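# Move wooden block from bench onto cart floor

## Task

Lift the wooden block off the bench and lay it flat on the floor of the cart, at the end with the handle, next to the profiles. Leave the cart's drop flap open, and keep everything already in place as it is. Finish with both grippers empty and clear of the cart, the robot upright and untilted, and no part of it touching anything.

## Robot and tools

ROBOT. A Rainbow Robotics RB-Y1: a wheeled base (two drive wheels plus two rear casters, no sideways motion), a folding torso (squat, shift, pitch, yaw), a head and two 7-joint arms, each ending in a parallel gripper with a wrist camera case sticking out sideways. The base is 0.58 m wide, reaches 0.10 m in front of the drive axle and 0.57 m behind it, and sweeps a 0.58 m radius when turning in place. Each arm is rated for 3 kg.

FRAMES. Base frame: origin on the floor midway between the drive wheels, x forward, y left, z up, metres. The chest, left_hand and right_hand readings are in this frame. A hand point sits between the finger pads, 0.03 m behind the tips; fingers point along the hand's -z and close along its x. Odometry frame is the base frame as it was at the scene start; base_odometry counts only wheel turns, so slip looks like travel. Headings are radians, positive to the left.

move. One action per call; its motions start together. Allowed forms: "base" and/or "joints" (optionally with "min_time_s" or "contact_limits"); "target" alone or with "min_time_s"; or "contact_limits" alone. An empty call just reports state and images.
- base: one object {"x_m_s", "turn_rad_s", "for_s"}, velocities relative to the robot, held for for_s seconds then stopped. x_m_s is forward speed, 0.005 to 0.4 either sign or 0; turn_rad_s is leftward turn rate, 0.02 to 1.509 either sign or 0; for_s 0.1 to 5. Omitted velocities are 0. Acceleration is 0.4 m/s² (turns 0.5 rad/s²), so coasting lasts up to 1 s (turn 3.1 s). If |x| + 0.27|turn| exceeds 0.4 both are scaled down.
- joints: absolute target angles by joint name (radians, grippers in metres of pad opening 0 to 0.1). Ranges: torso_squat_rad 0 to 1.2, torso_shift_rad -0.3 to 0.6, torso_pitch_rad -0.2 to 1.4 (positive bows), torso_yaw_rad -1.5 to 1.5 (lift both arms sideways 0.2 rad first); shoulder_pitch ±2.356 (negative swings forward/up); left_shoulder_roll 0 to 3.141, right_shoulder_roll -3.141 to 0 (magnitude lifts outward); shoulder_yaw ±2.094; elbow -2.617 to 0.01 (negative bends); forearm_roll ±3.141; wrist_pitch -1.57 to 1.919; hand_roll ±2.705; head_pan_rad ±0.523; head_tilt_rad -0.35 to 1.57 (positive down). Combined torso limits: squat+shift <= 1.52; squat-shift+pitch <= 1.57; shift+0.5pitch-0.4squat <= 0.7; shift+0.3pitch-0.5squat <= 0.39; breaking one leaves the torso off_target.
- target: one hand pose, absolute, in the base frame: {"side": "left"|"right", "x","y","z" in m (-3 to 3), "quat_wxyz": [w,x,y,z] as the hand lines print}. It is solved once into joint angles, so the hand follows an arc; break long moves into short steps. Cannot be sent while another move runs.
- min_time_s: 0.1 to 8, a lower bound on how long each arm/head/torso motion takes.
- contact_limits: per gripper current cap in mA, 200 to 672.5 (default 672.5), persistent until changed; lower means softer grip.
- cameras: list of head_camera, left_wrist_camera, right_wrist_camera or all; [] for none.
- blocking: true (default) waits for rest; false returns in about 0.5 s while motion continues.

wait(seconds 0 to 10, cameras) lets time pass and returns state, early if running moves finish. stop(cameras) brakes all running motions. zoom_image(camera, region [x0,y0,x1,y1] pixels, max 504x504) enlarges part of the latest image. read_manual gives licence texts only. finished_scene(scene: current scene number) ends the scene irreversibly; calls after it in the same reply go to the next scene.

RESULTS. "move" is done or the worst status. Hand statuses: reached (within 10 mm and 2 degrees), short (with distance), or refused (with reason). Joint words: done, off_target (resting away from target, maybe still pushing), not_followed (arm collision check held the command back), time_out, contact_stop (torso only), limit_stop_at_<name> (built-in limit, e.g. own_body guards), torque_fault, limit_stop_at_motor_heat. An unplanned stop, or a refused call, cancels the rest of that reply's moves. on_its_own lists what happened unprompted. lidar_m: 12 ranges from the base origin, 30-degree sectors counter-clockwise from straight ahead, plane 0.23 m up, "-" for nothing. motor_effort: wheel effort % (peak in brackets); over about 30 at rest suggests pushing on something. wheel_motors_off = 1 while wheels are cut out after stalling. Wrist force/torque are raw and uncalibrated. Motor temperatures: MOTOR HOT from 65 °C, arm braked at 80 °C.

GRIPPING. Command an opening at least 0.005 m narrower than the object; off_target or done both mean holding.

CAUTIONS. The base keeps driving into furniture; the upper body can catch under tables and tip the robot. Heavy or far-forward loads and abrupt stops after driving forward can tip it. Arm-on-arm pressing or hard hits can end the scene; roll shoulders out about 0.5 rad when both arms reach forward. Avoid drops, slamming, releasing moving objects and hard pushes on fixed things. Torque on an arm joint at its load limit (shoulders 65.8, elbow 33.8, wrist joints 23.5 N m) freezes the robot for 10 s. Loose objects may be nudged occasionally. Thinking time lets the scene run on.

Each tool is called after "Call:" in YAML: its name, and indented under it one key for each argument.

## Session

Call:
move:
  joints: {"head_tilt_rad":0.7}
  cameras: ["head_camera"]

Call:
move:
  joints: {"head_tilt_rad":0.6,"head_pan_rad":-0.52}
  cameras: ["head_camera"]

Call:
move:
  joints: {"head_tilt_rad":0.6,"head_pan_rad":0.52}
  cameras: ["head_camera"]

Scene clock: 0.83 s.
Joint torques (N m): left_arm=[-1.43 -0.58 0.85 -0.67 -0.1 -0.67 -0.17] | right_arm=[-3.25 -0.62 -0.85 -1.51 0.01 -0.64 0.04]
External joint torques (N m): left_arm=[-0.05 -0.73 0.84 -0.12 -0.1 -0.24 -0.16] | right_arm=[0.35 0.5 -0.81 0.12 -0.05 -0.04 0.02]
Motor temperatures (°C): left_arm=[30 28 32 36 34 33 38] | right_arm=[34 30 32 30 35 36 34]
Wrist force (N): left_arm=[-0.7 1.0 -7.0] | right_arm=[-2.7 1.0 -4.9]
Wrist torque (N m): left_arm=[-0.24 0.04 0.07] | right_arm=[-0.09 -0.11 -0.08]
Wrist force, peak (N): left_arm=[0.1 1.6 -7.9] | right_arm=[-2.9 0.8 -5.4]
move: done
base_odometry: x=+0.000 y=+0.000 heading=+0.000
lidar_m: 0.74 1.02 1.56 4.57 1.51 1.08 1.03 1.08 1.44 3.61 1.09 0.78
base_status: not commanded
joint_positions: torso_squat_rad=+0.350 torso_shift_rad=+0.000 torso_pitch_rad=+0.000 torso_yaw_rad=+0.000 left_shoulder_pitch_rad=+0.037 left_shoulder_roll_rad=+0.004 left_shoulder_yaw_rad=-0.043 left_elbow_rad=-0.196 left_forearm_roll_rad=-0.014 left_wrist_pitch_rad=+0.002 left_hand_roll_rad=+0.027 left_gripper_m=+0.099 right_shoulder_pitch_rad=-0.040 right_shoulder_roll_rad=-0.021 right_shoulder_yaw_rad=-0.018 right_elbow_rad=-0.235 right_forearm_roll_rad=+0.049 right_wrist_pitch_rad=-0.014 right_hand_roll_rad=+0.035 right_gripper_m=+0.099 head_pan_rad=+0.000 head_tilt_rad=+0.700
joint_status: all done
wheel_motors_off: 0
motor_effort: left_wheel=+0(1) right_wheel=+0(2)
chest: x=-0.2280 y=+0.0001 z=+1.2475 quat_wxyz=(+1.000, +0.000, +0.000, +0.000) (m; base frame)
left_hand: x=-0.1598 y=+0.2200 z=+0.5653 quat_wxyz=(+0.997, +0.000, -0.079, -0.009) (m; base frame)
right_hand: x=-0.0823 y=-0.2360 z=+0.5770 quat_wxyz=(+0.989, -0.016, -0.142, +0.041) (m; base frame)
pictures: head_camera
camera_calibration:
head_camera: T_world_to_cam=[[-0.00129999, -0.999504, -0.0314624, 0.0444858], [-0.599497, 0.0259607, -0.799956, 1.08611], [0.800376, 0.0178217, -0.599233, 0.97739], [0, 0, 0, 1]] pos_world=[-0.131105, -0.00115113, 1.45592]

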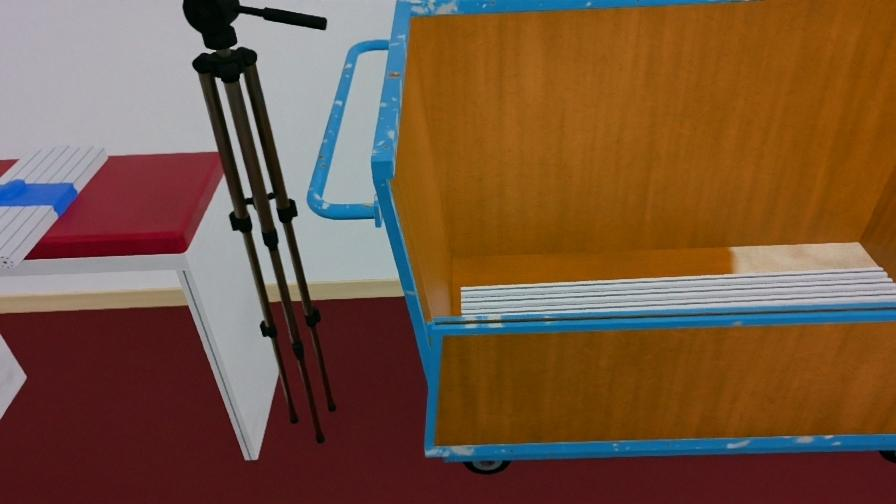

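Scene clock: 1.83 s.
Joint torques (N m): left_arm=[-1.9 -0.48 0.73 -0.58 -0.02 -0.7 -0.03] | right_arm=[-3.3 -0.65 -0.61 -1.35 0.08 -0.53 -0.15]
External joint torques (N m): left_arm=[-0.52 -0.63 0.71 -0.02 -0.02 -0.27 -0.02] | right_arm=[0.29 0.47 -0.56 0.28 0.02 0.06 -0.16]
Wrist force (N): left_arm=[-0.4 1.3 -7.6] | right_arm=[-2.6 0.9 -5.0]
Wrist torque (N m): left_arm=[-0.27 0.14 0.06] | right_arm=[-0.09 -0.10 -0.11]
Wrist force, peak (N): left_arm=[-0.7 1.3 -8.3] | right_arm=[-2.9 1.1 -5.3]
move: done
base_odometry: x=+0.000 y=+0.000 heading=+0.000
lidar_m: 0.74 1.03 1.57 4.56 1.52 1.08 1.03 1.07 1.43 3.61 1.10 0.79
base_status: not commanded
joint_positions: torso_squat_rad=+0.350 torso_shift_rad=+0.000 torso_pitch_rad=+0.000 torso_yaw_rad=+0.000 left_shoulder_pitch_rad=+0.037 left_shoulder_roll_rad=+0.004 left_shoulder_yaw_rad=-0.043 left_elbow_rad=-0.196 left_forearm_roll_rad=-0.014 left_wrist_pitch_rad=+0.002 left_hand_roll_rad=+0.027 left_gripper_m=+0.099 right_shoulder_pitch_rad=-0.040 right_shoulder_roll_rad=-0.021 right_shoulder_yaw_rad=-0.018 right_elbow_rad=-0.235 right_forearm_roll_rad=+0.049 right_wrist_pitch_rad=-0.014 right_hand_roll_rad=+0.035 right_gripper_m=+0.099 head_pan_rad=-0.520 head_tilt_rad=+0.600
joint_status: all done
wheel_motors_off: 0
motor_effort: left_wheel=+0(1) right_wheel=+1(2)
chest: x=-0.2280 y=+0.0001 z=+1.2475 quat_wxyz=(+1.000, +0.000, +0.000, +0.000) (m; base frame)
left_hand: x=-0.1598 y=+0.2200 z=+0.5653 quat_wxyz=(+0.997, +0.000, -0.079, -0.009) (m; base frame)
right_hand: x=-0.0823 y=-0.2360 z=+0.5770 quat_wxyz=(+0.989, -0.016, -0.142, +0.041) (m; base frame)
pictures: head_camera
camera_calibration:
head_camera: T_world_to_cam=[[-0.495067, -0.868285, -0.0314512, -0.0572399], [-0.435413, 0.279258, -0.855821, 1.2007], [0.75188, -0.409995, -0.516314, 0.847468], [0, 0, 0, 1]] pos_world=[-0.142731, -0.0375481, 1.46335]

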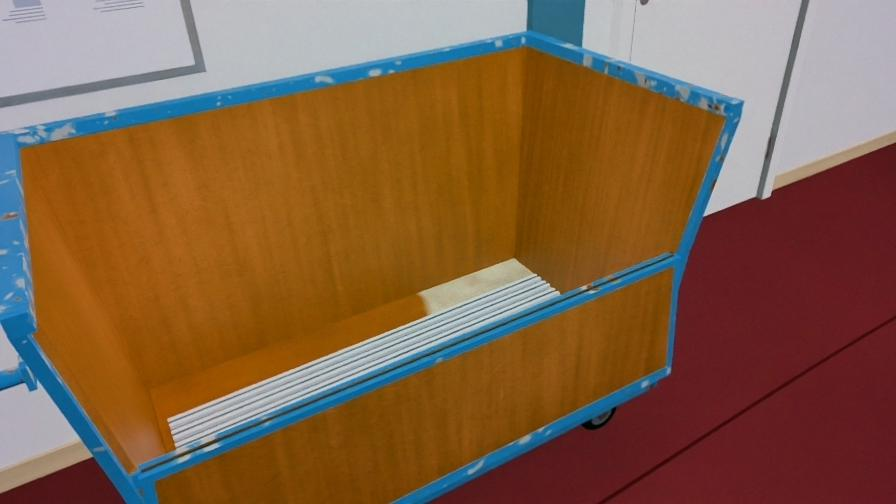

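Scene clock: 3.20 s.
Joint torques (N m): left_arm=[-1.94 -0.64 0.51 -0.52 -0.13 -0.69 -0.1] | right_arm=[-3.53 -0.78 -0.39 -1.36 -0.08 -0.54 0.13]
External joint torques (N m): left_arm=[-0.56 -0.79 0.5 0.04 -0.13 -0.26 -0.09] | right_arm=[0.07 0.33 -0.35 0.28 -0.14 0.05 0.12]
Wrist force (N): left_arm=[0.1 2.2 -7.1] | right_arm=[-2.5 0.7 -5.0]
Wrist torque (N m): left_arm=[-0.41 0.16 0.08] | right_arm=[-0.06 -0.09 -0.11]
Wrist force, peak (N): left_arm=[0.2 1.8 -8.1] | right_arm=[-2.9 1.1 -5.5]
move: done
base_odometry: x=+0.000 y=+0.000 heading=+0.000
lidar_m: 0.74 1.02 1.56 4.57 1.53 1.08 1.02 1.07 1.44 3.63 1.09 0.79
base_status: not commanded
joint_positions: torso_squat_rad=+0.350 torso_shift_rad=+0.000 torso_pitch_rad=+0.000 torso_yaw_rad=+0.000 left_shoulder_pitch_rad=+0.037 left_shoulder_roll_rad=+0.004 left_shoulder_yaw_rad=-0.043 left_elbow_rad=-0.196 left_forearm_roll_rad=-0.014 left_wrist_pitch_rad=+0.002 left_hand_roll_rad=+0.027 left_gripper_m=+0.099 right_shoulder_pitch_rad=-0.040 right_shoulder_roll_rad=-0.021 right_shoulder_yaw_rad=-0.018 right_elbow_rad=-0.235 right_forearm_roll_rad=+0.049 right_wrist_pitch_rad=-0.014 right_hand_roll_rad=+0.035 right_gripper_m=+0.099 head_pan_rad=+0.520 head_tilt_rad=+0.600
joint_status: all done
wheel_motors_off: 0
motor_effort: left_wheel=+0(1) right_wheel=-1(2)
chest: x=-0.2280 y=+0.0001 z=+1.2475 quat_wxyz=(+1.000, +0.000, +0.000, +0.000) (m; base frame)
left_hand: x=-0.1598 y=+0.2200 z=+0.5653 quat_wxyz=(+0.997, +0.000, -0.079, -0.009) (m; base frame)
right_hand: x=-0.0823 y=-0.2360 z=+0.5770 quat_wxyz=(+0.989, -0.016, -0.142, +0.041) (m; base frame)
pictures: head_camera
camera_calibration:
head_camera: T_world_to_cam=[[0.498213, -0.866484, -0.0314502, 0.14729], [-0.461322, -0.234191, -0.855767, 1.19539], [0.734143, 0.440863, -0.516405, 0.843793], [0, 0, 0, 1]] pos_world=[-0.141388, 0.0355768, 1.46335]

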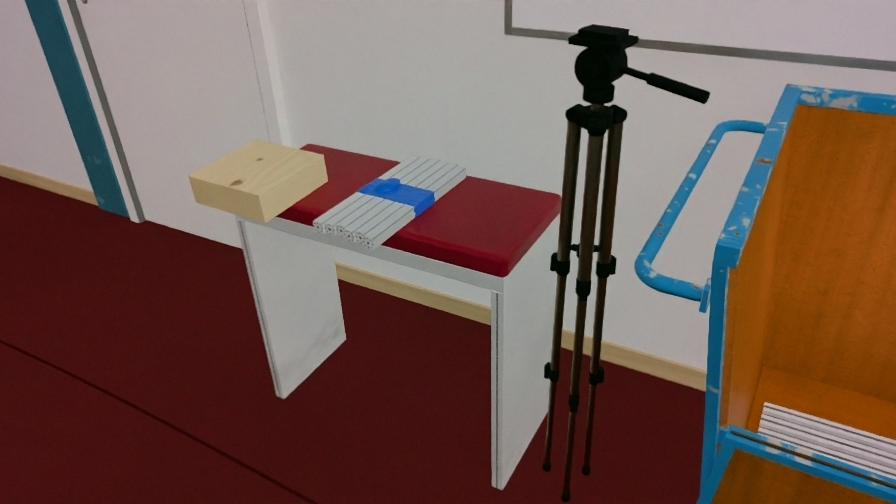

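Call:
move:
  joints: {"torso_squat_rad":0.0,"torso_pitch_rad":0.5,"head_pan_rad":-0.15,"head_tilt_rad":0.3}
  cameras: ["head_camera"]

Call:
move:
  joints: {"head_pan_rad":0.52,"head_tilt_rad":0.1}
  cameras: ["head_camera"]

Call:
zoom_image:
  camera: "head_camera"
  region: [50, 50, 500, 350]

Scene clock: 19.17 s.
Joint torques (N m): left_arm=[10.72 -0.72 0.89 4.85 -0.11 0.53 0.05] | right_arm=[10.24 -0.27 -0.91 4.07 -0.21 0.42 -0.03]
External joint torques (N m): left_arm=[-1.2 -1.03 0.85 0.15 -0.11 -0.04 0.03] | right_arm=[0.46 0.55 -0.66 0.64 -0.15 0.07 -0.02]
Wrist force (N): left_arm=[2.0 1.5 -7.4] | right_arm=[0.6 0.6 -5.1]
Wrist torque (N m): left_arm=[-0.33 0.19 0.06] | right_arm=[-0.03 0.09 -0.09]
Wrist force, peak (N): left_arm=[0.2 1.5 -8.5] | right_arm=[-2.7 1.4 -5.3]
move: done
base_odometry: x=+0.000 y=+0.000 heading=+0.000
lidar_m: 0.74 1.03 1.58 4.57 1.51 1.07 1.02 1.08 1.44 3.59 1.11 0.79
base_status: not commanded
joint_positions: torso_squat_rad=+0.000 torso_shift_rad=+0.000 torso_pitch_rad=+0.500 torso_yaw_rad=+0.000 left_shoulder_pitch_rad=+0.037 left_shoulder_roll_rad=+0.004 left_shoulder_yaw_rad=-0.043 left_elbow_rad=-0.196 left_forearm_roll_rad=-0.014 left_wrist_pitch_rad=+0.002 left_hand_roll_rad=+0.027 left_gripper_m=+0.099 right_shoulder_pitch_rad=-0.040 right_shoulder_roll_rad=-0.021 right_shoulder_yaw_rad=-0.018 right_elbow_rad=-0.235 right_forearm_roll_rad=+0.049 right_wrist_pitch_rad=-0.014 right_hand_roll_rad=+0.035 right_gripper_m=+0.099 head_pan_rad=-0.150 head_tilt_rad=+0.300
joint_status: all done
wheel_motors_off: 0
motor_effort: left_wheel=+0(1) right_wheel=+0(2)
chest: x=-0.0796 y=+0.0001 z=+1.2520 quat_wxyz=(+0.969, +0.000, +0.247, +0.000) (m; base frame)
left_hand: x=-0.3469 y=+0.2200 z=+0.6207 quat_wxyz=(+0.985, -0.003, +0.170, -0.008) (m; base frame)
right_hand: x=-0.2732 y=-0.2360 z=+0.5938 quat_wxyz=(+0.993, -0.006, +0.107, +0.043) (m; base frame)
pictures: head_camera
camera_calibration:
head_camera: T_world_to_cam=[[-0.135649, -0.98993, 0.0404693, -0.0533208], [-0.670581, 0.0616668, -0.739269, 1.12306], [0.729329, -0.127419, -0.672194, 0.871733], [0, 0, 0, 1]] pos_world=[0.110094, -0.0109644, 1.41838]

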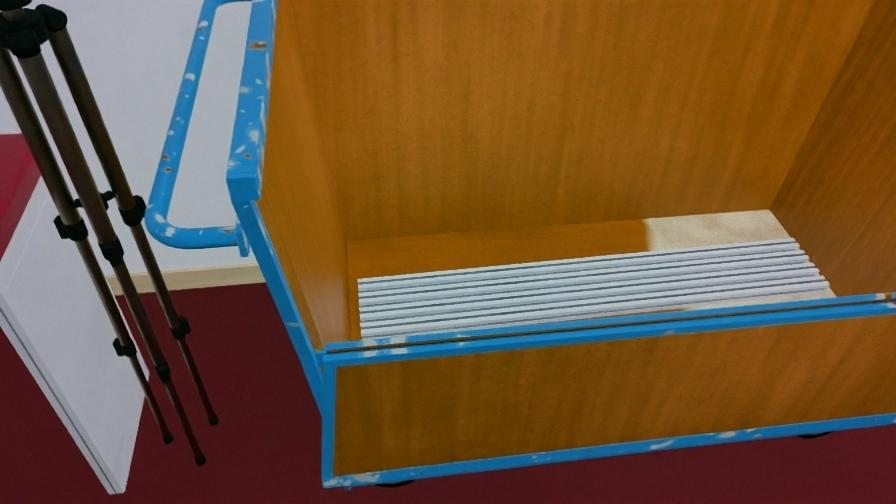

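Scene clock: 20.27 s.
Joint torques (N m): left_arm=[10.63 -0.75 0.73 4.82 -0.08 0.38 0] | right_arm=[10.22 -0.57 -0.58 3.99 -0.19 0.39 0.02]
External joint torques (N m): left_arm=[-1.29 -1.05 0.69 0.13 -0.07 -0.19 -0.01] | right_arm=[0.44 0.24 -0.33 0.56 -0.13 0.04 0.04]
Wrist force (N): left_arm=[3.0 1.1 -6.9] | right_arm=[0.1 1.0 -5.2]
Wrist torque (N m): left_arm=[-0.26 0.33 0.01] | right_arm=[-0.08 0.06 -0.08]
Wrist force, peak (N): left_arm=[3.3 1.2 -8.3] | right_arm=[0.6 1.3 -5.6]
move: done
base_odometry: x=+0.000 y=+0.000 heading=+0.000
lidar_m: 0.74 1.04 1.56 4.56 1.52 1.07 1.02 1.08 1.44 3.62 1.11 0.78
base_status: not commanded
joint_positions: torso_squat_rad=+0.000 torso_shift_rad=+0.000 torso_pitch_rad=+0.500 torso_yaw_rad=+0.000 left_shoulder_pitch_rad=+0.037 left_shoulder_roll_rad=+0.004 left_shoulder_yaw_rad=-0.043 left_elbow_rad=-0.196 left_forearm_roll_rad=-0.014 left_wrist_pitch_rad=+0.002 left_hand_roll_rad=+0.027 left_gripper_m=+0.099 right_shoulder_pitch_rad=-0.040 right_shoulder_roll_rad=-0.021 right_shoulder_yaw_rad=-0.018 right_elbow_rad=-0.235 right_forearm_roll_rad=+0.049 right_wrist_pitch_rad=-0.014 right_hand_roll_rad=+0.035 right_gripper_m=+0.099 head_pan_rad=+0.520 head_tilt_rad=+0.100
joint_status: all done
wheel_motors_off: 0
motor_effort: left_wheel=+0(1) right_wheel=+1(2)
chest: x=-0.0796 y=+0.0001 z=+1.2520 quat_wxyz=(+0.969, +0.000, +0.247, +0.000) (m; base frame)
left_hand: x=-0.3469 y=+0.2200 z=+0.6206 quat_wxyz=(+0.985, -0.003, +0.170, -0.008) (m; base frame)
right_hand: x=-0.2732 y=-0.2360 z=+0.5938 quat_wxyz=(+0.993, -0.006, +0.107, +0.043) (m; base frame)
pictures: head_camera
camera_calibration:
head_camera: T_world_to_cam=[[0.435638, -0.859156, -0.268459, 0.36403], [-0.523056, 0.00109859, -0.852298, 1.27803], [0.732552, 0.511712, -0.448908, 0.555104], [0, 0, 0, 1]] pos_world=[0.103254, 0.0273007, 1.43618]

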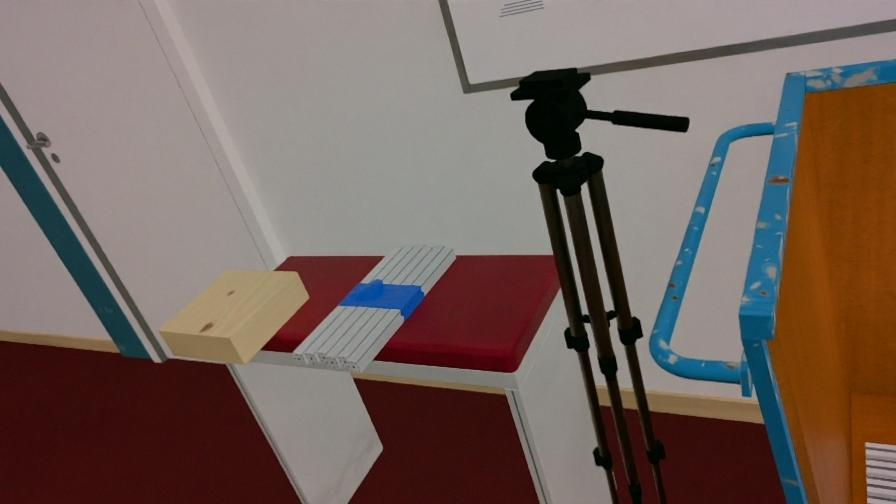

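Scaled by 1.120 from the camera's 896x504 image, which has a finer 1280x720 frame.

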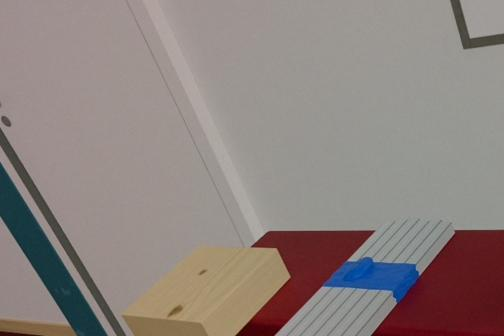

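Call:
move:
  base: {"x_m_s":0.25,"for_s":1.8}
  joints: {"torso_pitch_rad":0.7,"head_pan_rad":0.0,"head_tilt_rad":0.4}
  cameras: ["head_camera"]

Call:
move:
  joints: {"head_pan_rad":0.1,"head_tilt_rad":0.1}
  cameras: ["head_camera"]

Scene clock: 29.93 s.
Joint torques (N m): left_arm=[15.46 -0.81 0.57 6.55 -0.13 0.7 0.07] | right_arm=[15.24 -0.18 -0.83 6.09 -0.24 0.78 -0.02]
External joint torques (N m): left_arm=[-1.13 -1.16 0.53 0.01 -0.12 -0.23 0.04] | right_arm=[0.6 0.45 -0.51 0.79 -0.14 0.06 0]
Wrist force (N): left_arm=[3.9 0.7 -6.7] | right_arm=[1.2 0.5 -4.9]
Wrist torque (N m): left_arm=[-0.23 0.34 0.04] | right_arm=[-0.02 0.09 -0.09]
Wrist force, peak (N): left_arm=[4.7 1.4 -7.4] | right_arm=[0.3 0.6 -5.7]
move: done
base_odometry: x=+0.450 y=+0.000 heading=+0.000
lidar_m: 0.29 0.29 0.71 3.78 2.17 1.56 1.47 1.53 2.07 4.90 0.44 0.31
base_status: done (sent for 1.8 of 1.8 s)
joint_positions: torso_squat_rad=+0.000 torso_shift_rad=+0.000 torso_pitch_rad=+0.700 torso_yaw_rad=+0.000 left_shoulder_pitch_rad=+0.037 left_shoulder_roll_rad=+0.004 left_shoulder_yaw_rad=-0.043 left_elbow_rad=-0.196 left_forearm_roll_rad=-0.014 left_wrist_pitch_rad=+0.002 left_hand_roll_rad=+0.027 left_gripper_m=+0.099 right_shoulder_pitch_rad=-0.040 right_shoulder_roll_rad=-0.021 right_shoulder_yaw_rad=-0.018 right_elbow_rad=-0.235 right_forearm_roll_rad=+0.049 right_wrist_pitch_rad=-0.014 right_hand_roll_rad=+0.035 right_gripper_m=+0.099 head_pan_rad=+0.000 head_tilt_rad=+0.400
joint_status: all done
wheel_motors_off: 0
motor_effort: left_wheel=-1(24) right_wheel=-1(55)
chest: x=-0.0286 y=+0.0001 z=+1.2171 quat_wxyz=(+0.939, +0.000, +0.343, +0.000) (m; base frame)
left_hand: x=-0.4160 y=+0.2200 z=+0.6514 quat_wxyz=(+0.964, -0.003, +0.267, -0.008) (m; base frame)
right_hand: x=-0.3491 y=-0.2360 z=+0.6105 quat_wxyz=(+0.978, -0.001, +0.205, +0.044) (m; base frame)
pictures: head_camera
camera_calibration:
head_camera: T_world_to_cam=[[-0.0134536, -0.999504, -0.0284708, 0.0392933], [-0.863728, 0.0259622, -0.503289, 0.835257], [0.503778, 0.0178199, -0.863649, 1.05723], [0, 0, 0, 1]] pos_world=[0.189353, -0.00125112, 1.33457]

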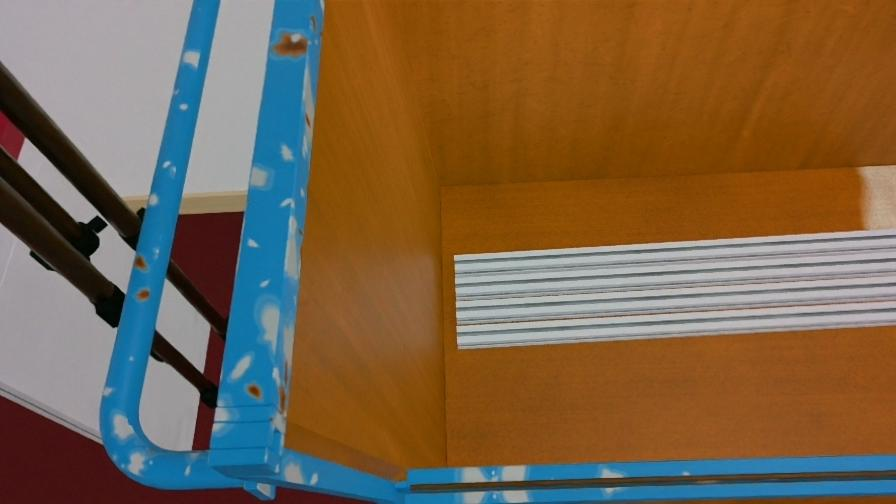

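Scene clock: 30.77 s.
Joint torques (N m): left_arm=[15.59 -0.65 0.78 6.57 0.01 0.75 0.06] | right_arm=[15.45 0.05 -0.74 6.19 -0.4 0.84 0.08]
External joint torques (N m): left_arm=[-1 -1 0.73 0.03 0.02 -0.18 0.03] | right_arm=[0.81 0.68 -0.42 0.9 -0.3 0.12 0.1]
Wrist force (N): left_arm=[4.3 1.4 -6.2] | right_arm=[1.6 0.3 -4.4]
Wrist torque (N m): left_arm=[-0.28 0.35 0.07] | right_arm=[0.02 0.17 -0.10]
Wrist force, peak (N): left_arm=[4.7 0.9 -7.2] | right_arm=[1.7 0.6 -5.1]
move: done
base_odometry: x=+0.450 y=+0.000 heading=+0.000
lidar_m: 0.29 0.31 0.71 3.79 2.18 1.56 1.48 1.55 2.06 4.90 0.43 0.30
base_status: not commanded
joint_positions: torso_squat_rad=+0.000 torso_shift_rad=+0.000 torso_pitch_rad=+0.700 torso_yaw_rad=+0.000 left_shoulder_pitch_rad=+0.037 left_shoulder_roll_rad=+0.004 left_shoulder_yaw_rad=-0.043 left_elbow_rad=-0.196 left_forearm_roll_rad=-0.014 left_wrist_pitch_rad=+0.002 left_hand_roll_rad=+0.027 left_gripper_m=+0.099 right_shoulder_pitch_rad=-0.040 right_shoulder_roll_rad=-0.021 right_shoulder_yaw_rad=-0.018 right_elbow_rad=-0.235 right_forearm_roll_rad=+0.049 right_wrist_pitch_rad=-0.014 right_hand_roll_rad=+0.035 right_gripper_m=+0.099 head_pan_rad=+0.100 head_tilt_rad=+0.100
joint_status: all done
wheel_motors_off: 0
motor_effort: left_wheel=+0(2) right_wheel=-2(2)
chest: x=-0.0286 y=+0.0001 z=+1.2171 quat_wxyz=(+0.939, +0.000, +0.343, +0.000) (m; base frame)
left_hand: x=-0.4160 y=+0.2200 z=+0.6514 quat_wxyz=(+0.964, -0.003, +0.267, -0.008) (m; base frame)
right_hand: x=-0.3491 y=-0.2360 z=+0.6105 quat_wxyz=(+0.978, -0.001, +0.205, +0.044) (m; base frame)
pictures: head_camera
camera_calibration:
head_camera: T_world_to_cam=[[0.0717384, -0.992848, -0.0954286, 0.12015], [-0.67826, 0.0215898, -0.734504, 1.12702], [0.731311, 0.117418, -0.671861, 0.770477], [0, 0, 0, 1]] pos_world=[0.192332, 0.00449146, 1.35692]

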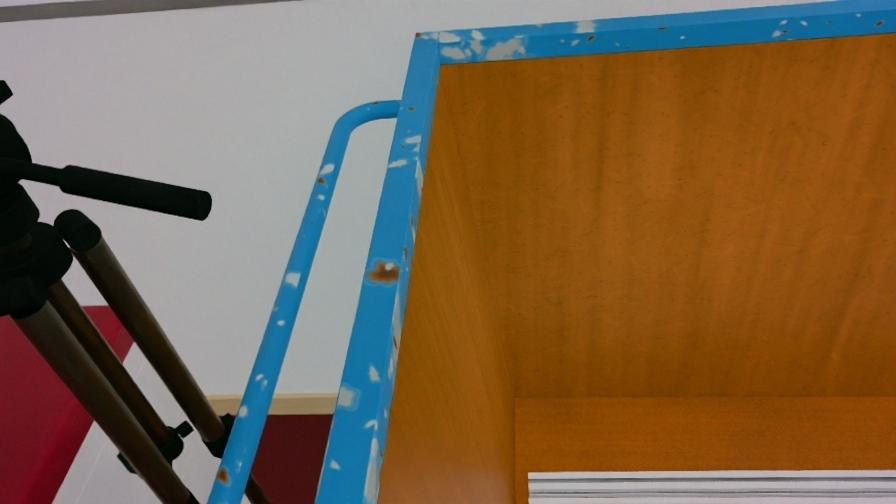

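Call:
move:
  base: {"x_m_s":0.1,"for_s":0.8}
  joints: {"left_shoulder_roll_rad":0.35,"right_shoulder_roll_rad":-0.4,"left_shoulder_pitch_rad":0.4,"left_elbow_rad":-0.6,"right_shoulder_pitch_rad":-0.3,"right_elbow_rad":-1.8}

Call:
move:
  joints: {"torso_squat_rad":0.7,"torso_shift_rad":0.25,"torso_pitch_rad":1.1,"torso_yaw_rad":0.5,"head_tilt_rad":-0.1,"head_pan_rad":-0.3}
  cameras: ["head_camera","right_wrist_camera"]

Scene clock: 55.50 s.
Joint torques (N m): left_arm=[20.01 5.38 2.12 5.77 -0.09 0.62 0.01] | right_arm=[-2.89 -5.78 -3.85 -9.42 0.12 -1.72 -0.03]
External joint torques (N m): left_arm=[-1.52 -1.83 0.5 -0.58 -0.1 -0.29 -0.02] | right_arm=[0.51 0.03 0.03 -0.14 -0.07 0.05 -0.07]
Wrist force (N): left_arm=[4.0 -0.9 -6.5] | right_arm=[-6.5 3.3 0.1]
Wrist torque (N m): left_arm=[-0.12 0.33 0.07] | right_arm=[-0.26 -0.34 -0.13]
Wrist force, peak (N): left_arm=[5.7 0.2 -6.9] | right_arm=[-7.1 3.1 -0.6]
move: done
base_odometry: x=+0.530 y=+0.000 heading=+0.000
lidar_m: 0.21 0.22 0.66 1.35 2.29 1.63 1.55 1.63 2.16 0.98 0.33 0.23
base_status: done (sent for 0.8 of 0.8 s)
joint_positions: torso_squat_rad=+0.000 torso_shift_rad=+0.000 torso_pitch_rad=+0.700 torso_yaw_rad=+0.000 left_shoulder_pitch_rad=+0.400 left_shoulder_roll_rad=+0.350 left_shoulder_yaw_rad=-0.043 left_elbow_rad=-0.600 left_forearm_roll_rad=-0.014 left_wrist_pitch_rad=+0.002 left_hand_roll_rad=+0.027 left_gripper_m=+0.099 right_shoulder_pitch_rad=-0.300 right_shoulder_roll_rad=-0.400 right_shoulder_yaw_rad=-0.018 right_elbow_rad=-1.800 right_forearm_roll_rad=+0.049 right_wrist_pitch_rad=-0.014 right_hand_roll_rad=+0.035 right_gripper_m=+0.099 head_pan_rad=+0.100 head_tilt_rad=+0.100
joint_status: all done
wheel_motors_off: 0
motor_effort: left_wheel=+0(25) right_wheel=-2(26)
chest: x=-0.0286 y=+0.0001 z=+1.2171 quat_wxyz=(+0.939, +0.000, +0.343, +0.000) (m; base frame)
left_hand: x=-0.4436 y=+0.4657 z=+0.7456 quat_wxyz=(+0.955, +0.142, +0.248, -0.083) (m; base frame)
right_hand: x=+0.4245 y=-0.2487 z=+0.9092 quat_wxyz=(+0.735, -0.074, -0.637, +0.221) (m; base frame)
pictures: none

Scene clock: 67.73 s.
Joint torques (N m): left_arm=[21.83 12.42 4.62 8.07 -0.01 1.25 -0.03] | right_arm=[1.86 3.54 1.84 -8.91 0.41 -1.95 0]
External joint torques (N m): left_arm=[-1.84 -1.79 1.32 -0.2 -0.05 -0.13 -0.07] | right_arm=[1.79 2.08 0.81 0.14 0.18 -0.13 -0.04]
External joint torques when the fault began: right_arm=[49.15 8.17 13.64 44.98 8.29 -0.55 0.08]
Wrist force (N): left_arm=[5.7 -2.2 -4.8] | right_arm=[-6.0 0.8 -0.6]
Wrist torque (N m): left_arm=[0.02 0.43 0.08] | right_arm=[-0.16 -0.27 -0.11]
Wrist force, peak (N): left_arm=[9.2 0.3 -4.7] | right_arm=[-13.5 5.0 0.7]
move: torque_fault
TORQUE FAULT: right_elbow_rad reached its load limit. The robot stopped for 10 seconds, dropped its targets and accepts commands again. The stop added 8.9 s to the call.
base_odometry: x=+0.530 y=+0.000 heading=+0.000
lidar_m: 0.20 0.21 0.66 1.35 2.31 1.63 1.55 1.62 2.17 0.96 0.31 0.21
base_status: not commanded
joint_positions: torso_squat_rad=+0.609 torso_shift_rad=+0.211 torso_pitch_rad=+1.032 torso_yaw_rad=+0.431 left_shoulder_pitch_rad=+0.400 left_shoulder_roll_rad=+0.350 left_shoulder_yaw_rad=-0.043 left_elbow_rad=-0.600 left_forearm_roll_rad=-0.014 left_wrist_pitch_rad=+0.002 left_hand_roll_rad=+0.027 left_gripper_m=+0.099 right_shoulder_pitch_rad=-0.304 right_shoulder_roll_rad=-0.401 right_shoulder_yaw_rad=-0.020 right_elbow_rad=-1.808 right_forearm_roll_rad=+0.048 right_wrist_pitch_rad=-0.014 right_hand_roll_rad=+0.035 right_gripper_m=+0.099 head_pan_rad=-0.300 head_tilt_rad=-0.100
joint_status: torso_squat_rad torque_fault (moved +0.609 of +0.700); torso_shift_rad torque_fault (moved +0.211 of +0.250); torso_pitch_rad torque_fault (moved +0.332 of +0.400); torso_yaw_rad torque_fault (moved +0.431 of +0.500); the others done
wheel_motors_off: 0
on_its_own: torso_squat_rad is held at +0.609, not at your +0.700, since a torque_fault; torso_shift_rad is held at +0.211, not at your +0.250, since a torque_fault; torso_pitch_rad is held at +1.032, not at your +1.100, since a torque_fault; torso_yaw_rad is held at +0.431, not at your +0.500, since a torque_fault; right_elbow_rad is held at -1.808, not at your -1.800, since a torque_fault
motor_effort: left_wheel=+4(41) right_wheel=-4(75)
chest: x=+0.1579 y=+0.0001 z=+1.0008 quat_wxyz=(+0.850, +0.105, +0.482, +0.186) (m; base frame)
left_hand: x=-0.4872 y=+0.4175 z=+0.8560 quat_wxyz=(+0.868, +0.245, +0.426, +0.069) (m; base frame)
right_hand: x=+0.5171 y=+0.0019 z=+0.5198 quat_wxyz=(+0.790, +0.172, -0.546, +0.222) (m; base frame)
pictures: head_camera, right_wrist_camera
camera_calibration:
head_camera: T_world_to_cam=[[0.0580963, -0.988176, -0.141889, 0.142498], [-0.76998, 0.0461101, -0.6364, 1.00416], [0.635418, 0.146224, -0.758197, 0.551311], [0, 0, 0, 1]] pos_world=[0.414587, 0.0138966, 1.07727]
right_wrist_camera: T_world_to_cam=[[-0.269877, -0.172877, -0.947249, 0.631079], [-0.872901, 0.459189, 0.164891, 0.391945], [0.40646, 0.871355, -0.274829, 0.00324671], [0, 0, 0, 1]] pos_world=[0.511123, -0.0737071, 0.534052]

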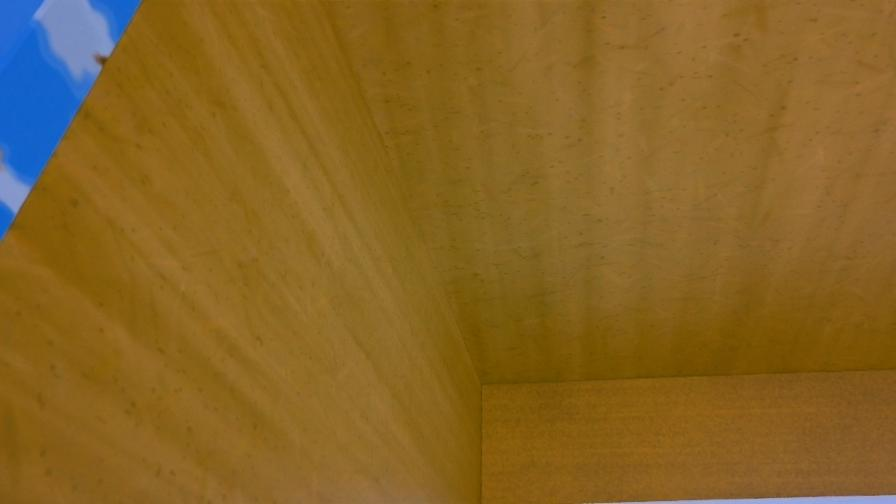

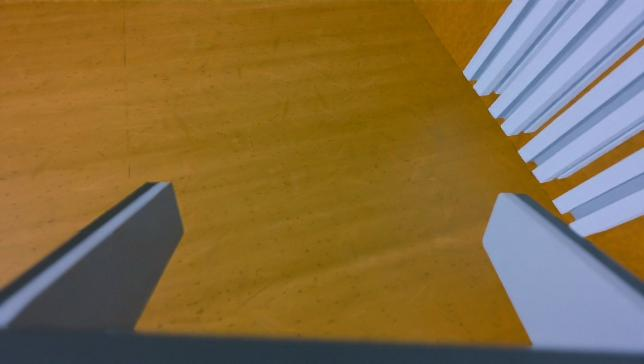

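Call:
move:
  joints: {"torso_squat_rad":0.35,"torso_shift_rad":0.2,"torso_pitch_rad":0.8,"torso_yaw_rad":0.4}

Call:
move:
  target: {"side":"right","x":0.39,"y":-0.22,"z":0.85,"quat_wxyz":[0.579,0.579,0.406,0.406]}
  min_time_s: 3
  cameras: ["head_camera","right_wrist_camera"]

Scene clock: 71.50 s.
Joint torques (N m): left_arm=[19.86 12.2 4.16 6.7 0 0.9 0.07] | right_arm=[-2.51 1.04 0.14 -10.4 0.43 -1.84 0.05]
External joint torques (N m): left_arm=[-1.39 -1.68 0.92 -0.08 -0.04 -0.15 0.03] | right_arm=[1.29 2.06 0.68 -0.57 0.2 0.06 0]
Wrist force (N): left_arm=[4.2 -1.8 -5.8] | right_arm=[-6.4 1.9 -0.2]
Wrist torque (N m): left_arm=[-0.09 0.34 0.06] | right_arm=[-0.24 -0.29 -0.11]
Wrist force, peak (N): left_arm=[4.8 -2.2 -6.5] | right_arm=[-7.4 0.5 -1.2]
move: done
base_odometry: x=+0.530 y=+0.000 heading=+0.000
lidar_m: 0.20 0.20 0.65 1.35 2.29 1.64 1.55 1.62 2.17 0.97 0.29 0.22
base_status: not commanded
joint_positions: torso_squat_rad=+0.350 torso_shift_rad=+0.200 torso_pitch_rad=+0.800 torso_yaw_rad=+0.400 left_shoulder_pitch_rad=+0.400 left_shoulder_roll_rad=+0.350 left_shoulder_yaw_rad=-0.043 left_elbow_rad=-0.600 left_forearm_roll_rad=-0.014 left_wrist_pitch_rad=+0.002 left_hand_roll_rad=+0.027 left_gripper_m=+0.099 right_shoulder_pitch_rad=-0.304 right_shoulder_roll_rad=-0.401 right_shoulder_yaw_rad=-0.020 right_elbow_rad=-1.808 right_forearm_roll_rad=+0.048 right_wrist_pitch_rad=-0.014 right_hand_roll_rad=+0.035 right_gripper_m=+0.099 head_pan_rad=-0.300 head_tilt_rad=-0.100
joint_status: all done
wheel_motors_off: 0
on_its_own: right_elbow_rad is held at -1.808, not at your -1.800, since a torque_fault
motor_effort: left_wheel=+5(6) right_wheel=-3(6)
chest: x=+0.1246 y=+0.0001 z=+1.1405 quat_wxyz=(+0.903, +0.077, +0.382, +0.183) (m; base frame)
left_hand: x=-0.4609 y=+0.4236 z=+0.8419 quat_wxyz=(+0.915, +0.229, +0.321, +0.084) (m; base frame)
right_hand: x=+0.5847 y=-0.0163 z=+0.7553 quat_wxyz=(+0.725, +0.131, -0.632, +0.239) (m; base frame)
pictures: none

Scene clock: 74.83 s.
Joint torques (N m): left_arm=[19.38 11.9 4.2 6.69 -0.09 0.83 -0.04] | right_arm=[-13.3 -3.16 -0.7 2.05 -0.34 -1.73 0.26]
External joint torques (N m): left_arm=[-1.87 -1.98 0.97 -0.09 -0.13 -0.22 -0.08] | right_arm=[0.28 0.75 0.87 0.72 -0.06 0.12 0.25]
Wrist force (N): left_arm=[3.9 -2.2 -5.5] | right_arm=[-0.9 -4.9 0.1]
Wrist torque (N m): left_arm=[-0.06 0.31 0.07] | right_arm=[0.15 -0.05 0.02]
Wrist force, peak (N): left_arm=[5.0 -2.1 -6.4] | right_arm=[-7.4 1.2 0.3]
move: short
base_odometry: x=+0.530 y=+0.000 heading=+0.000
lidar_m: 0.19 0.21 0.67 1.36 2.31 1.64 1.55 1.63 2.18 0.97 0.32 0.22
base_status: not commanded
joint_positions: torso_squat_rad=+0.350 torso_shift_rad=+0.200 torso_pitch_rad=+0.800 torso_yaw_rad=+0.400 left_shoulder_pitch_rad=+0.400 left_shoulder_roll_rad=+0.350 left_shoulder_yaw_rad=-0.043 left_elbow_rad=-0.600 left_forearm_roll_rad=-0.014 left_wrist_pitch_rad=+0.002 left_hand_roll_rad=+0.027 left_gripper_m=+0.099 right_shoulder_pitch_rad=+0.593 right_shoulder_roll_rad=-2.620 right_shoulder_yaw_rad=+0.092 right_elbow_rad=-1.476 right_forearm_roll_rad=+0.000 right_wrist_pitch_rad=-1.570 right_hand_roll_rad=-1.690 right_gripper_m=+0.099 head_pan_rad=-0.300 head_tilt_rad=-0.100
joint_status: all done
wheel_motors_off: 0
motor_effort: left_wheel=+3(5) right_wheel=-5(6)
chest: x=+0.1246 y=+0.0001 z=+1.1405 quat_wxyz=(+0.903, +0.077, +0.382, +0.183) (m; base frame)
left_hand: x=-0.4609 y=+0.4236 z=+0.8419 quat_wxyz=(+0.915, +0.229, +0.321, +0.084) (m; base frame)
right_hand: x=+0.3895 y=-0.2197 z=+0.8500 quat_wxyz=(+0.650, +0.511, +0.346, +0.443) (m; base frame)
right_hand_status: short (checked arc, as near as the solve gets, planned for 3.0 s): 1 mm and 13.8 deg off. The place is met; only the turn is off.
pictures: head_camera, right_wrist_camera
camera_calibration:
head_camera: T_world_to_cam=[[0.068182, -0.99235, -0.102925, 0.11863], [-0.601832, 0.0413705, -0.79755, 1.23029], [0.795707, 0.116322, -0.594407, 0.471721], [0, 0, 0, 1]] pos_world=[0.356989, 0.0119533, 1.27382]
right_wrist_camera: T_world_to_cam=[[-0.38438, -0.922386, -0.0381543, -0.0217422], [0.252165, -0.144661, 0.95681, -0.916226], [-0.888068, 0.358157, 0.288198, 0.25178], [0, 0, 0, 1]] pos_world=[0.446281, -0.242774, 0.803262]

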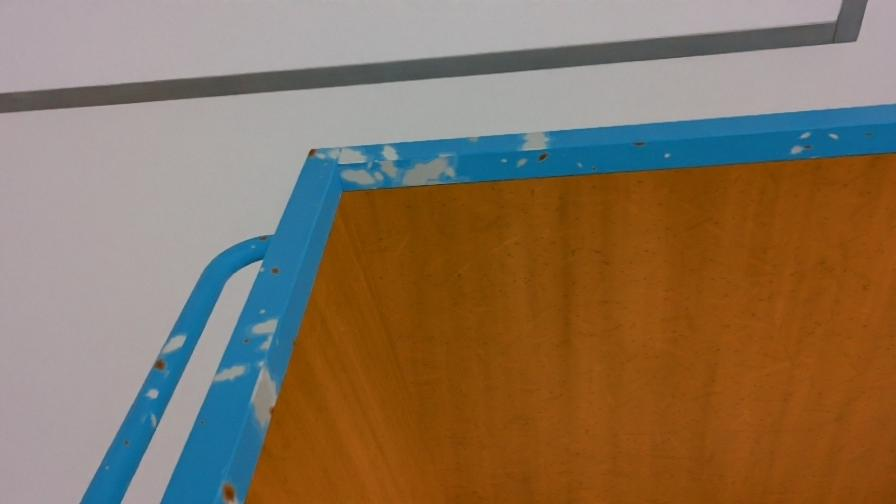

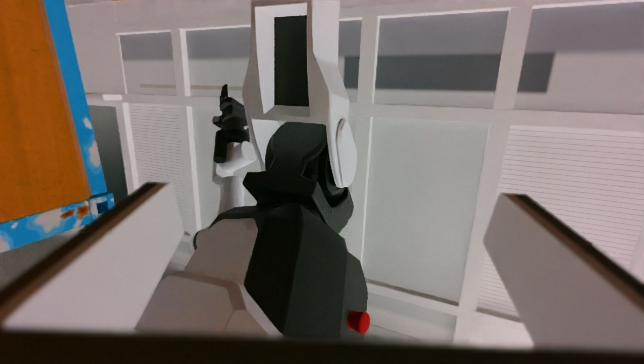

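Call:
move:
  joints: {"right_shoulder_pitch_rad":-0.3,"right_shoulder_roll_rad":-0.8,"right_shoulder_yaw_rad":0,"right_elbow_rad":-2.1,"right_forearm_roll_rad":0,"right_wrist_pitch_rad":0,"right_hand_roll_rad":0}
  min_time_s: 3

Call:
move:
  target: {"side":"right","x":0.38,"y":-0.22,"z":0.82,"quat_wxyz":[0.641,0.299,-0.299,0.641]}
  min_time_s: 3
  cameras: ["right_wrist_camera"]

Scene clock: 82.73 s.
Joint torques (N m): left_arm=[19.95 11.85 4.53 6.77 0.04 0.88 0] | right_arm=[-5.54 -4.39 -5.71 -10.23 -0.01 -1.77 -0.09]
External joint torques (N m): left_arm=[-1.3 -2.03 1.29 -0.01 0 -0.17 -0.04] | right_arm=[-0.71 1.31 -1.39 -0.71 -0.21 0 -0.13]
Wrist force (N): left_arm=[4.4 -1.6 -5.6] | right_arm=[-6.2 3.1 1.4]
Wrist torque (N m): left_arm=[-0.08 0.38 0.04] | right_arm=[-0.28 -0.30 -0.25]
Wrist force, peak (N): left_arm=[4.8 -1.6 -6.6] | right_arm=[-7.6 2.2 0.5]
move: done
base_odometry: x=+0.530 y=+0.000 heading=+0.000
lidar_m: 0.20 0.21 0.67 1.35 2.29 1.64 1.55 1.62 2.16 0.97 0.30 0.21
base_status: not commanded
joint_positions: torso_squat_rad=+0.350 torso_shift_rad=+0.200 torso_pitch_rad=+0.800 torso_yaw_rad=+0.400 left_shoulder_pitch_rad=+0.400 left_shoulder_roll_rad=+0.350 left_shoulder_yaw_rad=-0.043 left_elbow_rad=-0.600 left_forearm_roll_rad=-0.014 left_wrist_pitch_rad=+0.002 left_hand_roll_rad=+0.027 left_gripper_m=+0.099 right_shoulder_pitch_rad=-0.300 right_shoulder_roll_rad=-0.800 right_shoulder_yaw_rad=+0.000 right_elbow_rad=-2.100 right_forearm_roll_rad=+0.000 right_wrist_pitch_rad=+0.000 right_hand_roll_rad=+0.000 right_gripper_m=+0.099 head_pan_rad=-0.300 head_tilt_rad=-0.100
joint_status: all done
wheel_motors_off: 0
motor_effort: left_wheel=+4(5) right_wheel=-4(6)
chest: x=+0.1246 y=+0.0001 z=+1.1405 quat_wxyz=(+0.903, +0.077, +0.382, +0.183) (m; base frame)
left_hand: x=-0.4609 y=+0.4236 z=+0.8419 quat_wxyz=(+0.915, +0.229, +0.321, +0.084) (m; base frame)
right_hand: x=+0.6016 y=-0.0165 z=+0.8962 quat_wxyz=(+0.577, +0.130, -0.718, +0.366) (m; base frame)
pictures: none

Scene clock: 86.07 s.
Joint torques (N m): left_arm=[19.84 11.94 4.09 6.73 0 0.83 0.04] | right_arm=[2.21 11.99 -5.09 -2.45 -0.27 -1.26 -0.09]
External joint torques (N m): left_arm=[-1.41 -1.94 0.85 -0.06 -0.04 -0.22 0] | right_arm=[1.1 0.97 -0.99 -0.12 0.1 0 -0.13]
Wrist force (N): left_arm=[4.5 -1.9 -5.4] | right_arm=[-4.8 0.9 -2.9]
Wrist torque (N m): left_arm=[-0.02 0.43 0.06] | right_arm=[-0.12 -0.17 -0.05]
Wrist force, peak (N): left_arm=[5.0 -2.2 -6.4] | right_arm=[-6.5 3.7 1.5]
move: done
base_odometry: x=+0.530 y=+0.000 heading=+0.000
lidar_m: 0.20 0.21 0.67 1.34 2.29 1.63 1.56 1.62 2.18 0.98 0.30 0.21
base_status: not commanded
joint_positions: torso_squat_rad=+0.350 torso_shift_rad=+0.200 torso_pitch_rad=+0.800 torso_yaw_rad=+0.400 left_shoulder_pitch_rad=+0.400 left_shoulder_roll_rad=+0.350 left_shoulder_yaw_rad=-0.043 left_elbow_rad=-0.600 left_forearm_roll_rad=-0.014 left_wrist_pitch_rad=+0.002 left_hand_roll_rad=+0.027 left_gripper_m=+0.099 right_shoulder_pitch_rad=+1.659 right_shoulder_roll_rad=-1.402 right_shoulder_yaw_rad=-1.183 right_elbow_rad=-2.228 right_forearm_roll_rad=+0.069 right_wrist_pitch_rad=-0.540 right_hand_roll_rad=-0.562 right_gripper_m=+0.099 head_pan_rad=-0.300 head_tilt_rad=-0.100
joint_status: all done
wheel_motors_off: 0
motor_effort: left_wheel=+3(4) right_wheel=-3(6)
chest: x=+0.1246 y=+0.0001 z=+1.1405 quat_wxyz=(+0.903, +0.077, +0.382, +0.183) (m; base frame)
left_hand: x=-0.4609 y=+0.4236 z=+0.8420 quat_wxyz=(+0.915, +0.229, +0.321, +0.084) (m; base frame)
right_hand: x=+0.3800 y=-0.2198 z=+0.8199 quat_wxyz=(+0.641, +0.298, -0.301, +0.640) (m; base frame)
right_hand_status: reached (checked arc, planned for 3.0 s): 0 mm and 0.3 deg off.
pictures: right_wrist_camera
camera_calibration:
right_wrist_camera: T_world_to_cam=[[0.0295592, -0.620064, -0.783994, 0.49398], [-0.863165, -0.411356, 0.292799, 0.0245597], [-0.504055, 0.668062, -0.547377, 0.859352], [0, 0, 0, 1]] pos_world=[0.439758, -0.257699, 0.850476]

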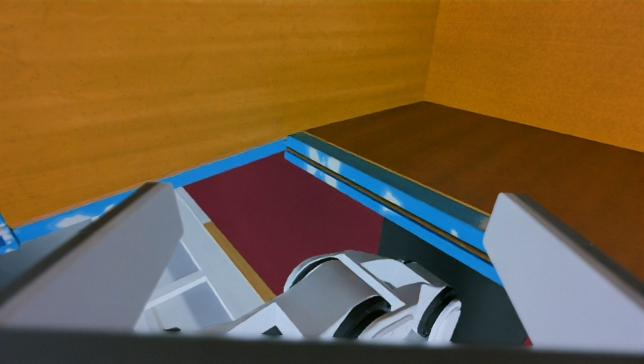

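Call:
move:
  joints: {"torso_squat_rad":0.65,"torso_shift_rad":0.25,"torso_pitch_rad":1.0}
  min_time_s: 3
  cameras: ["right_wrist_camera","head_camera"]

Call:
move:
  target: {"side":"right","x":0.375,"y":-0.22,"z":0.55,"quat_wxyz":[0.641,0.299,-0.299,0.641]}
  min_time_s: 2
  cameras: ["right_wrist_camera","head_camera"]

Scene clock: 91.83 s.
Joint torques (N m): left_arm=[21.85 11.45 4.12 7.98 -0.14 1.26 0.01] | right_arm=[2.71 13.5 -3.73 -3.18 -0.17 -1.5 -0.09]
External joint torques (N m): left_arm=[-1.84 -2.23 0.95 -0.19 -0.17 -0.09 -0.03] | right_arm=[1.02 1.09 -1.34 -0.13 -0.01 -0.05 -0.13]
Wrist force (N): left_arm=[5.1 -1.8 -4.4] | right_arm=[-5.4 0.2 -2.7]
Wrist torque (N m): left_arm=[-0.04 0.40 0.06] | right_arm=[-0.14 -0.27 -0.05]
Wrist force, peak (N): left_arm=[5.3 -1.8 -6.1] | right_arm=[-5.9 1.3 -3.3]
move: done
base_odometry: x=+0.530 y=+0.000 heading=+0.000
lidar_m: 0.19 0.21 0.66 1.35 2.29 1.64 1.55 1.63 2.16 0.95 0.31 0.22
base_status: not commanded
joint_positions: torso_squat_rad=+0.650 torso_shift_rad=+0.250 torso_pitch_rad=+1.000 torso_yaw_rad=+0.400 left_shoulder_pitch_rad=+0.400 left_shoulder_roll_rad=+0.350 left_shoulder_yaw_rad=-0.043 left_elbow_rad=-0.600 left_forearm_roll_rad=-0.014 left_wrist_pitch_rad=+0.002 left_hand_roll_rad=+0.027 left_gripper_m=+0.099 right_shoulder_pitch_rad=+1.659 right_shoulder_roll_rad=-1.402 right_shoulder_yaw_rad=-1.183 right_elbow_rad=-2.228 right_forearm_roll_rad=+0.069 right_wrist_pitch_rad=-0.540 right_hand_roll_rad=-0.562 right_gripper_m=+0.099 head_pan_rad=-0.300 head_tilt_rad=-0.100
joint_status: all done
wheel_motors_off: 0
motor_effort: left_wheel=+4(5) right_wheel=-3(5)
chest: x=+0.1703 y=+0.0001 z=+0.9876 quat_wxyz=(+0.860, +0.095, +0.470, +0.174) (m; base frame)
left_hand: x=-0.4629 y=+0.4236 z=+0.8113 quat_wxyz=(+0.879, +0.236, +0.411, +0.060) (m; base frame)
right_hand: x=+0.3568 y=-0.2198 z=+0.6227 quat_wxyz=(+0.668, +0.361, -0.236, +0.607) (m; base frame)
pictures: head_camera, right_wrist_camera
camera_calibration:
head_camera: T_world_to_cam=[[0.0463019, -0.992345, -0.114485, 0.114941], [-0.748321, 0.0414627, -0.66204, 1.02698], [0.661719, 0.116326, -0.740673, 0.511725], [0, 0, 0, 1]] pos_world=[0.424569, 0.0119535, 1.07208]
right_wrist_camera: T_world_to_cam=[[-0.126813, -0.62002, -0.774269, 0.389802], [-0.787773, -0.411382, 0.458452, -0.067729], [-0.60277, 0.668086, -0.436267, 0.705778], [0, 0, 0, 1]] pos_world=[0.421499, -0.257698, 0.64077]

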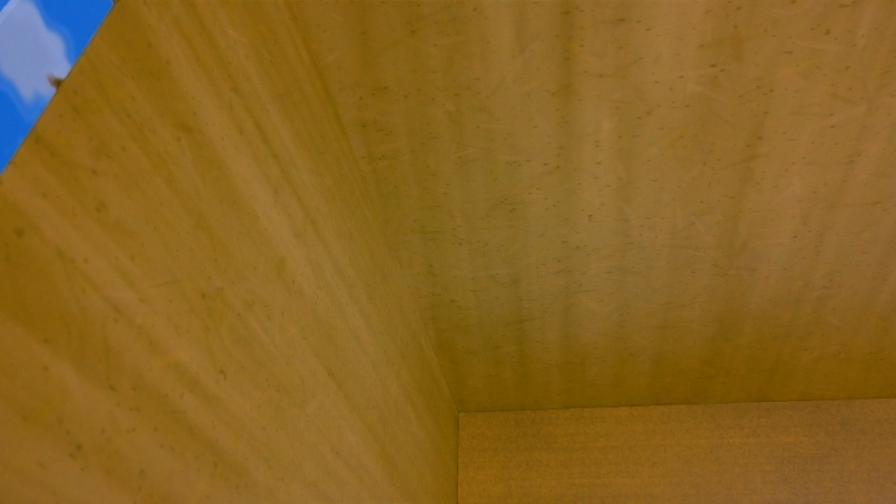

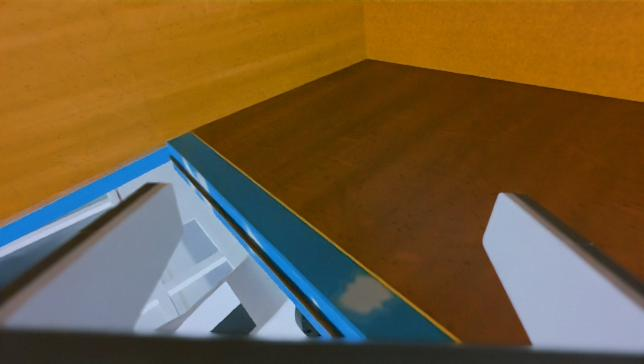

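Scene clock: 94.17 s.
Joint torques (N m): left_arm=[21.84 11.75 4.3 8.13 0 1.21 0.05] | right_arm=[-0.21 8.9 -1.25 -2.92 -0.32 -1.41 0.17]
External joint torques (N m): left_arm=[-1.86 -1.93 1.13 -0.04 -0.03 -0.14 0] | right_arm=[-1.84 0.12 0.96 0.37 -0.35 0.09 0.13]
Wrist force (N): left_arm=[5.3 -1.7 -4.9] | right_arm=[-5.8 0.4 -2.6]
Wrist torque (N m): left_arm=[-0.09 0.42 0.06] | right_arm=[-0.09 -0.33 -0.26]
Wrist force, peak (N): left_arm=[5.9 -3.0 -5.6] | right_arm=[-6.2 0.1 -2.7]
move: done
base_odometry: x=+0.530 y=+0.000 heading=+0.000
lidar_m: 0.20 0.20 0.67 1.35 2.28 1.63 1.55 1.63 2.16 0.96 0.31 0.22
base_status: not commanded
joint_positions: torso_squat_rad=+0.650 torso_shift_rad=+0.250 torso_pitch_rad=+1.000 torso_yaw_rad=+0.400 left_shoulder_pitch_rad=+0.400 left_shoulder_roll_rad=+0.350 left_shoulder_yaw_rad=-0.043 left_elbow_rad=-0.600 left_forearm_roll_rad=-0.014 left_wrist_pitch_rad=+0.002 left_hand_roll_rad=+0.027 left_gripper_m=+0.099 right_shoulder_pitch_rad=+1.282 right_shoulder_roll_rad=-1.601 right_shoulder_yaw_rad=-0.764 right_elbow_rad=-2.013 right_forearm_roll_rad=-0.217 right_wrist_pitch_rad=-0.467 right_hand_roll_rad=-0.087 right_gripper_m=+0.099 head_pan_rad=-0.300 head_tilt_rad=-0.100
joint_status: all done
wheel_motors_off: 0
motor_effort: left_wheel=+4(5) right_wheel=-2(6)
chest: x=+0.1703 y=+0.0001 z=+0.9876 quat_wxyz=(+0.860, +0.095, +0.470, +0.174) (m; base frame)
left_hand: x=-0.4629 y=+0.4236 z=+0.8113 quat_wxyz=(+0.879, +0.236, +0.411, +0.060) (m; base frame)
right_hand: x=+0.3751 y=-0.2200 z=+0.5501 quat_wxyz=(+0.641, +0.299, -0.298, +0.641) (m; base frame)
right_hand_status: reached (checked arc, planned for 2.0 s): 0 mm and 0.2 deg off.
pictures: head_camera, right_wrist_camera
camera_calibration:
head_camera: T_world_to_cam=[[0.0463019, -0.992345, -0.114485, 0.114941], [-0.748321, 0.0414627, -0.66204, 1.02698], [0.661719, 0.116326, -0.740673, 0.511725], [0, 0, 0, 1]] pos_world=[0.424569, 0.0119535, 1.07208]
right_wrist_camera: T_world_to_cam=[[0.0285661, -0.623308, -0.781455, 0.280744], [-0.860265, -0.413451, 0.298332, 0.0946561], [-0.509046, 0.663736, -0.548021, 0.710587], [0, 0, 0, 1]] pos_world=[0.435131, -0.257517, 0.580566]

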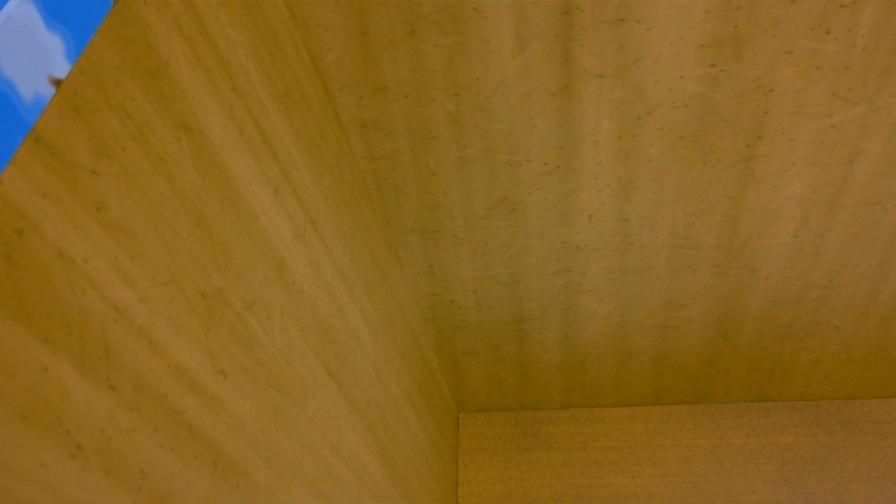

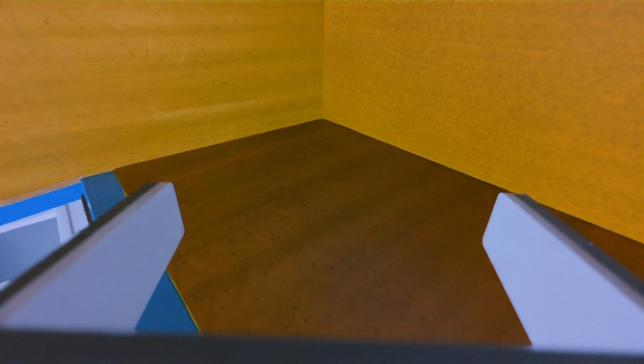

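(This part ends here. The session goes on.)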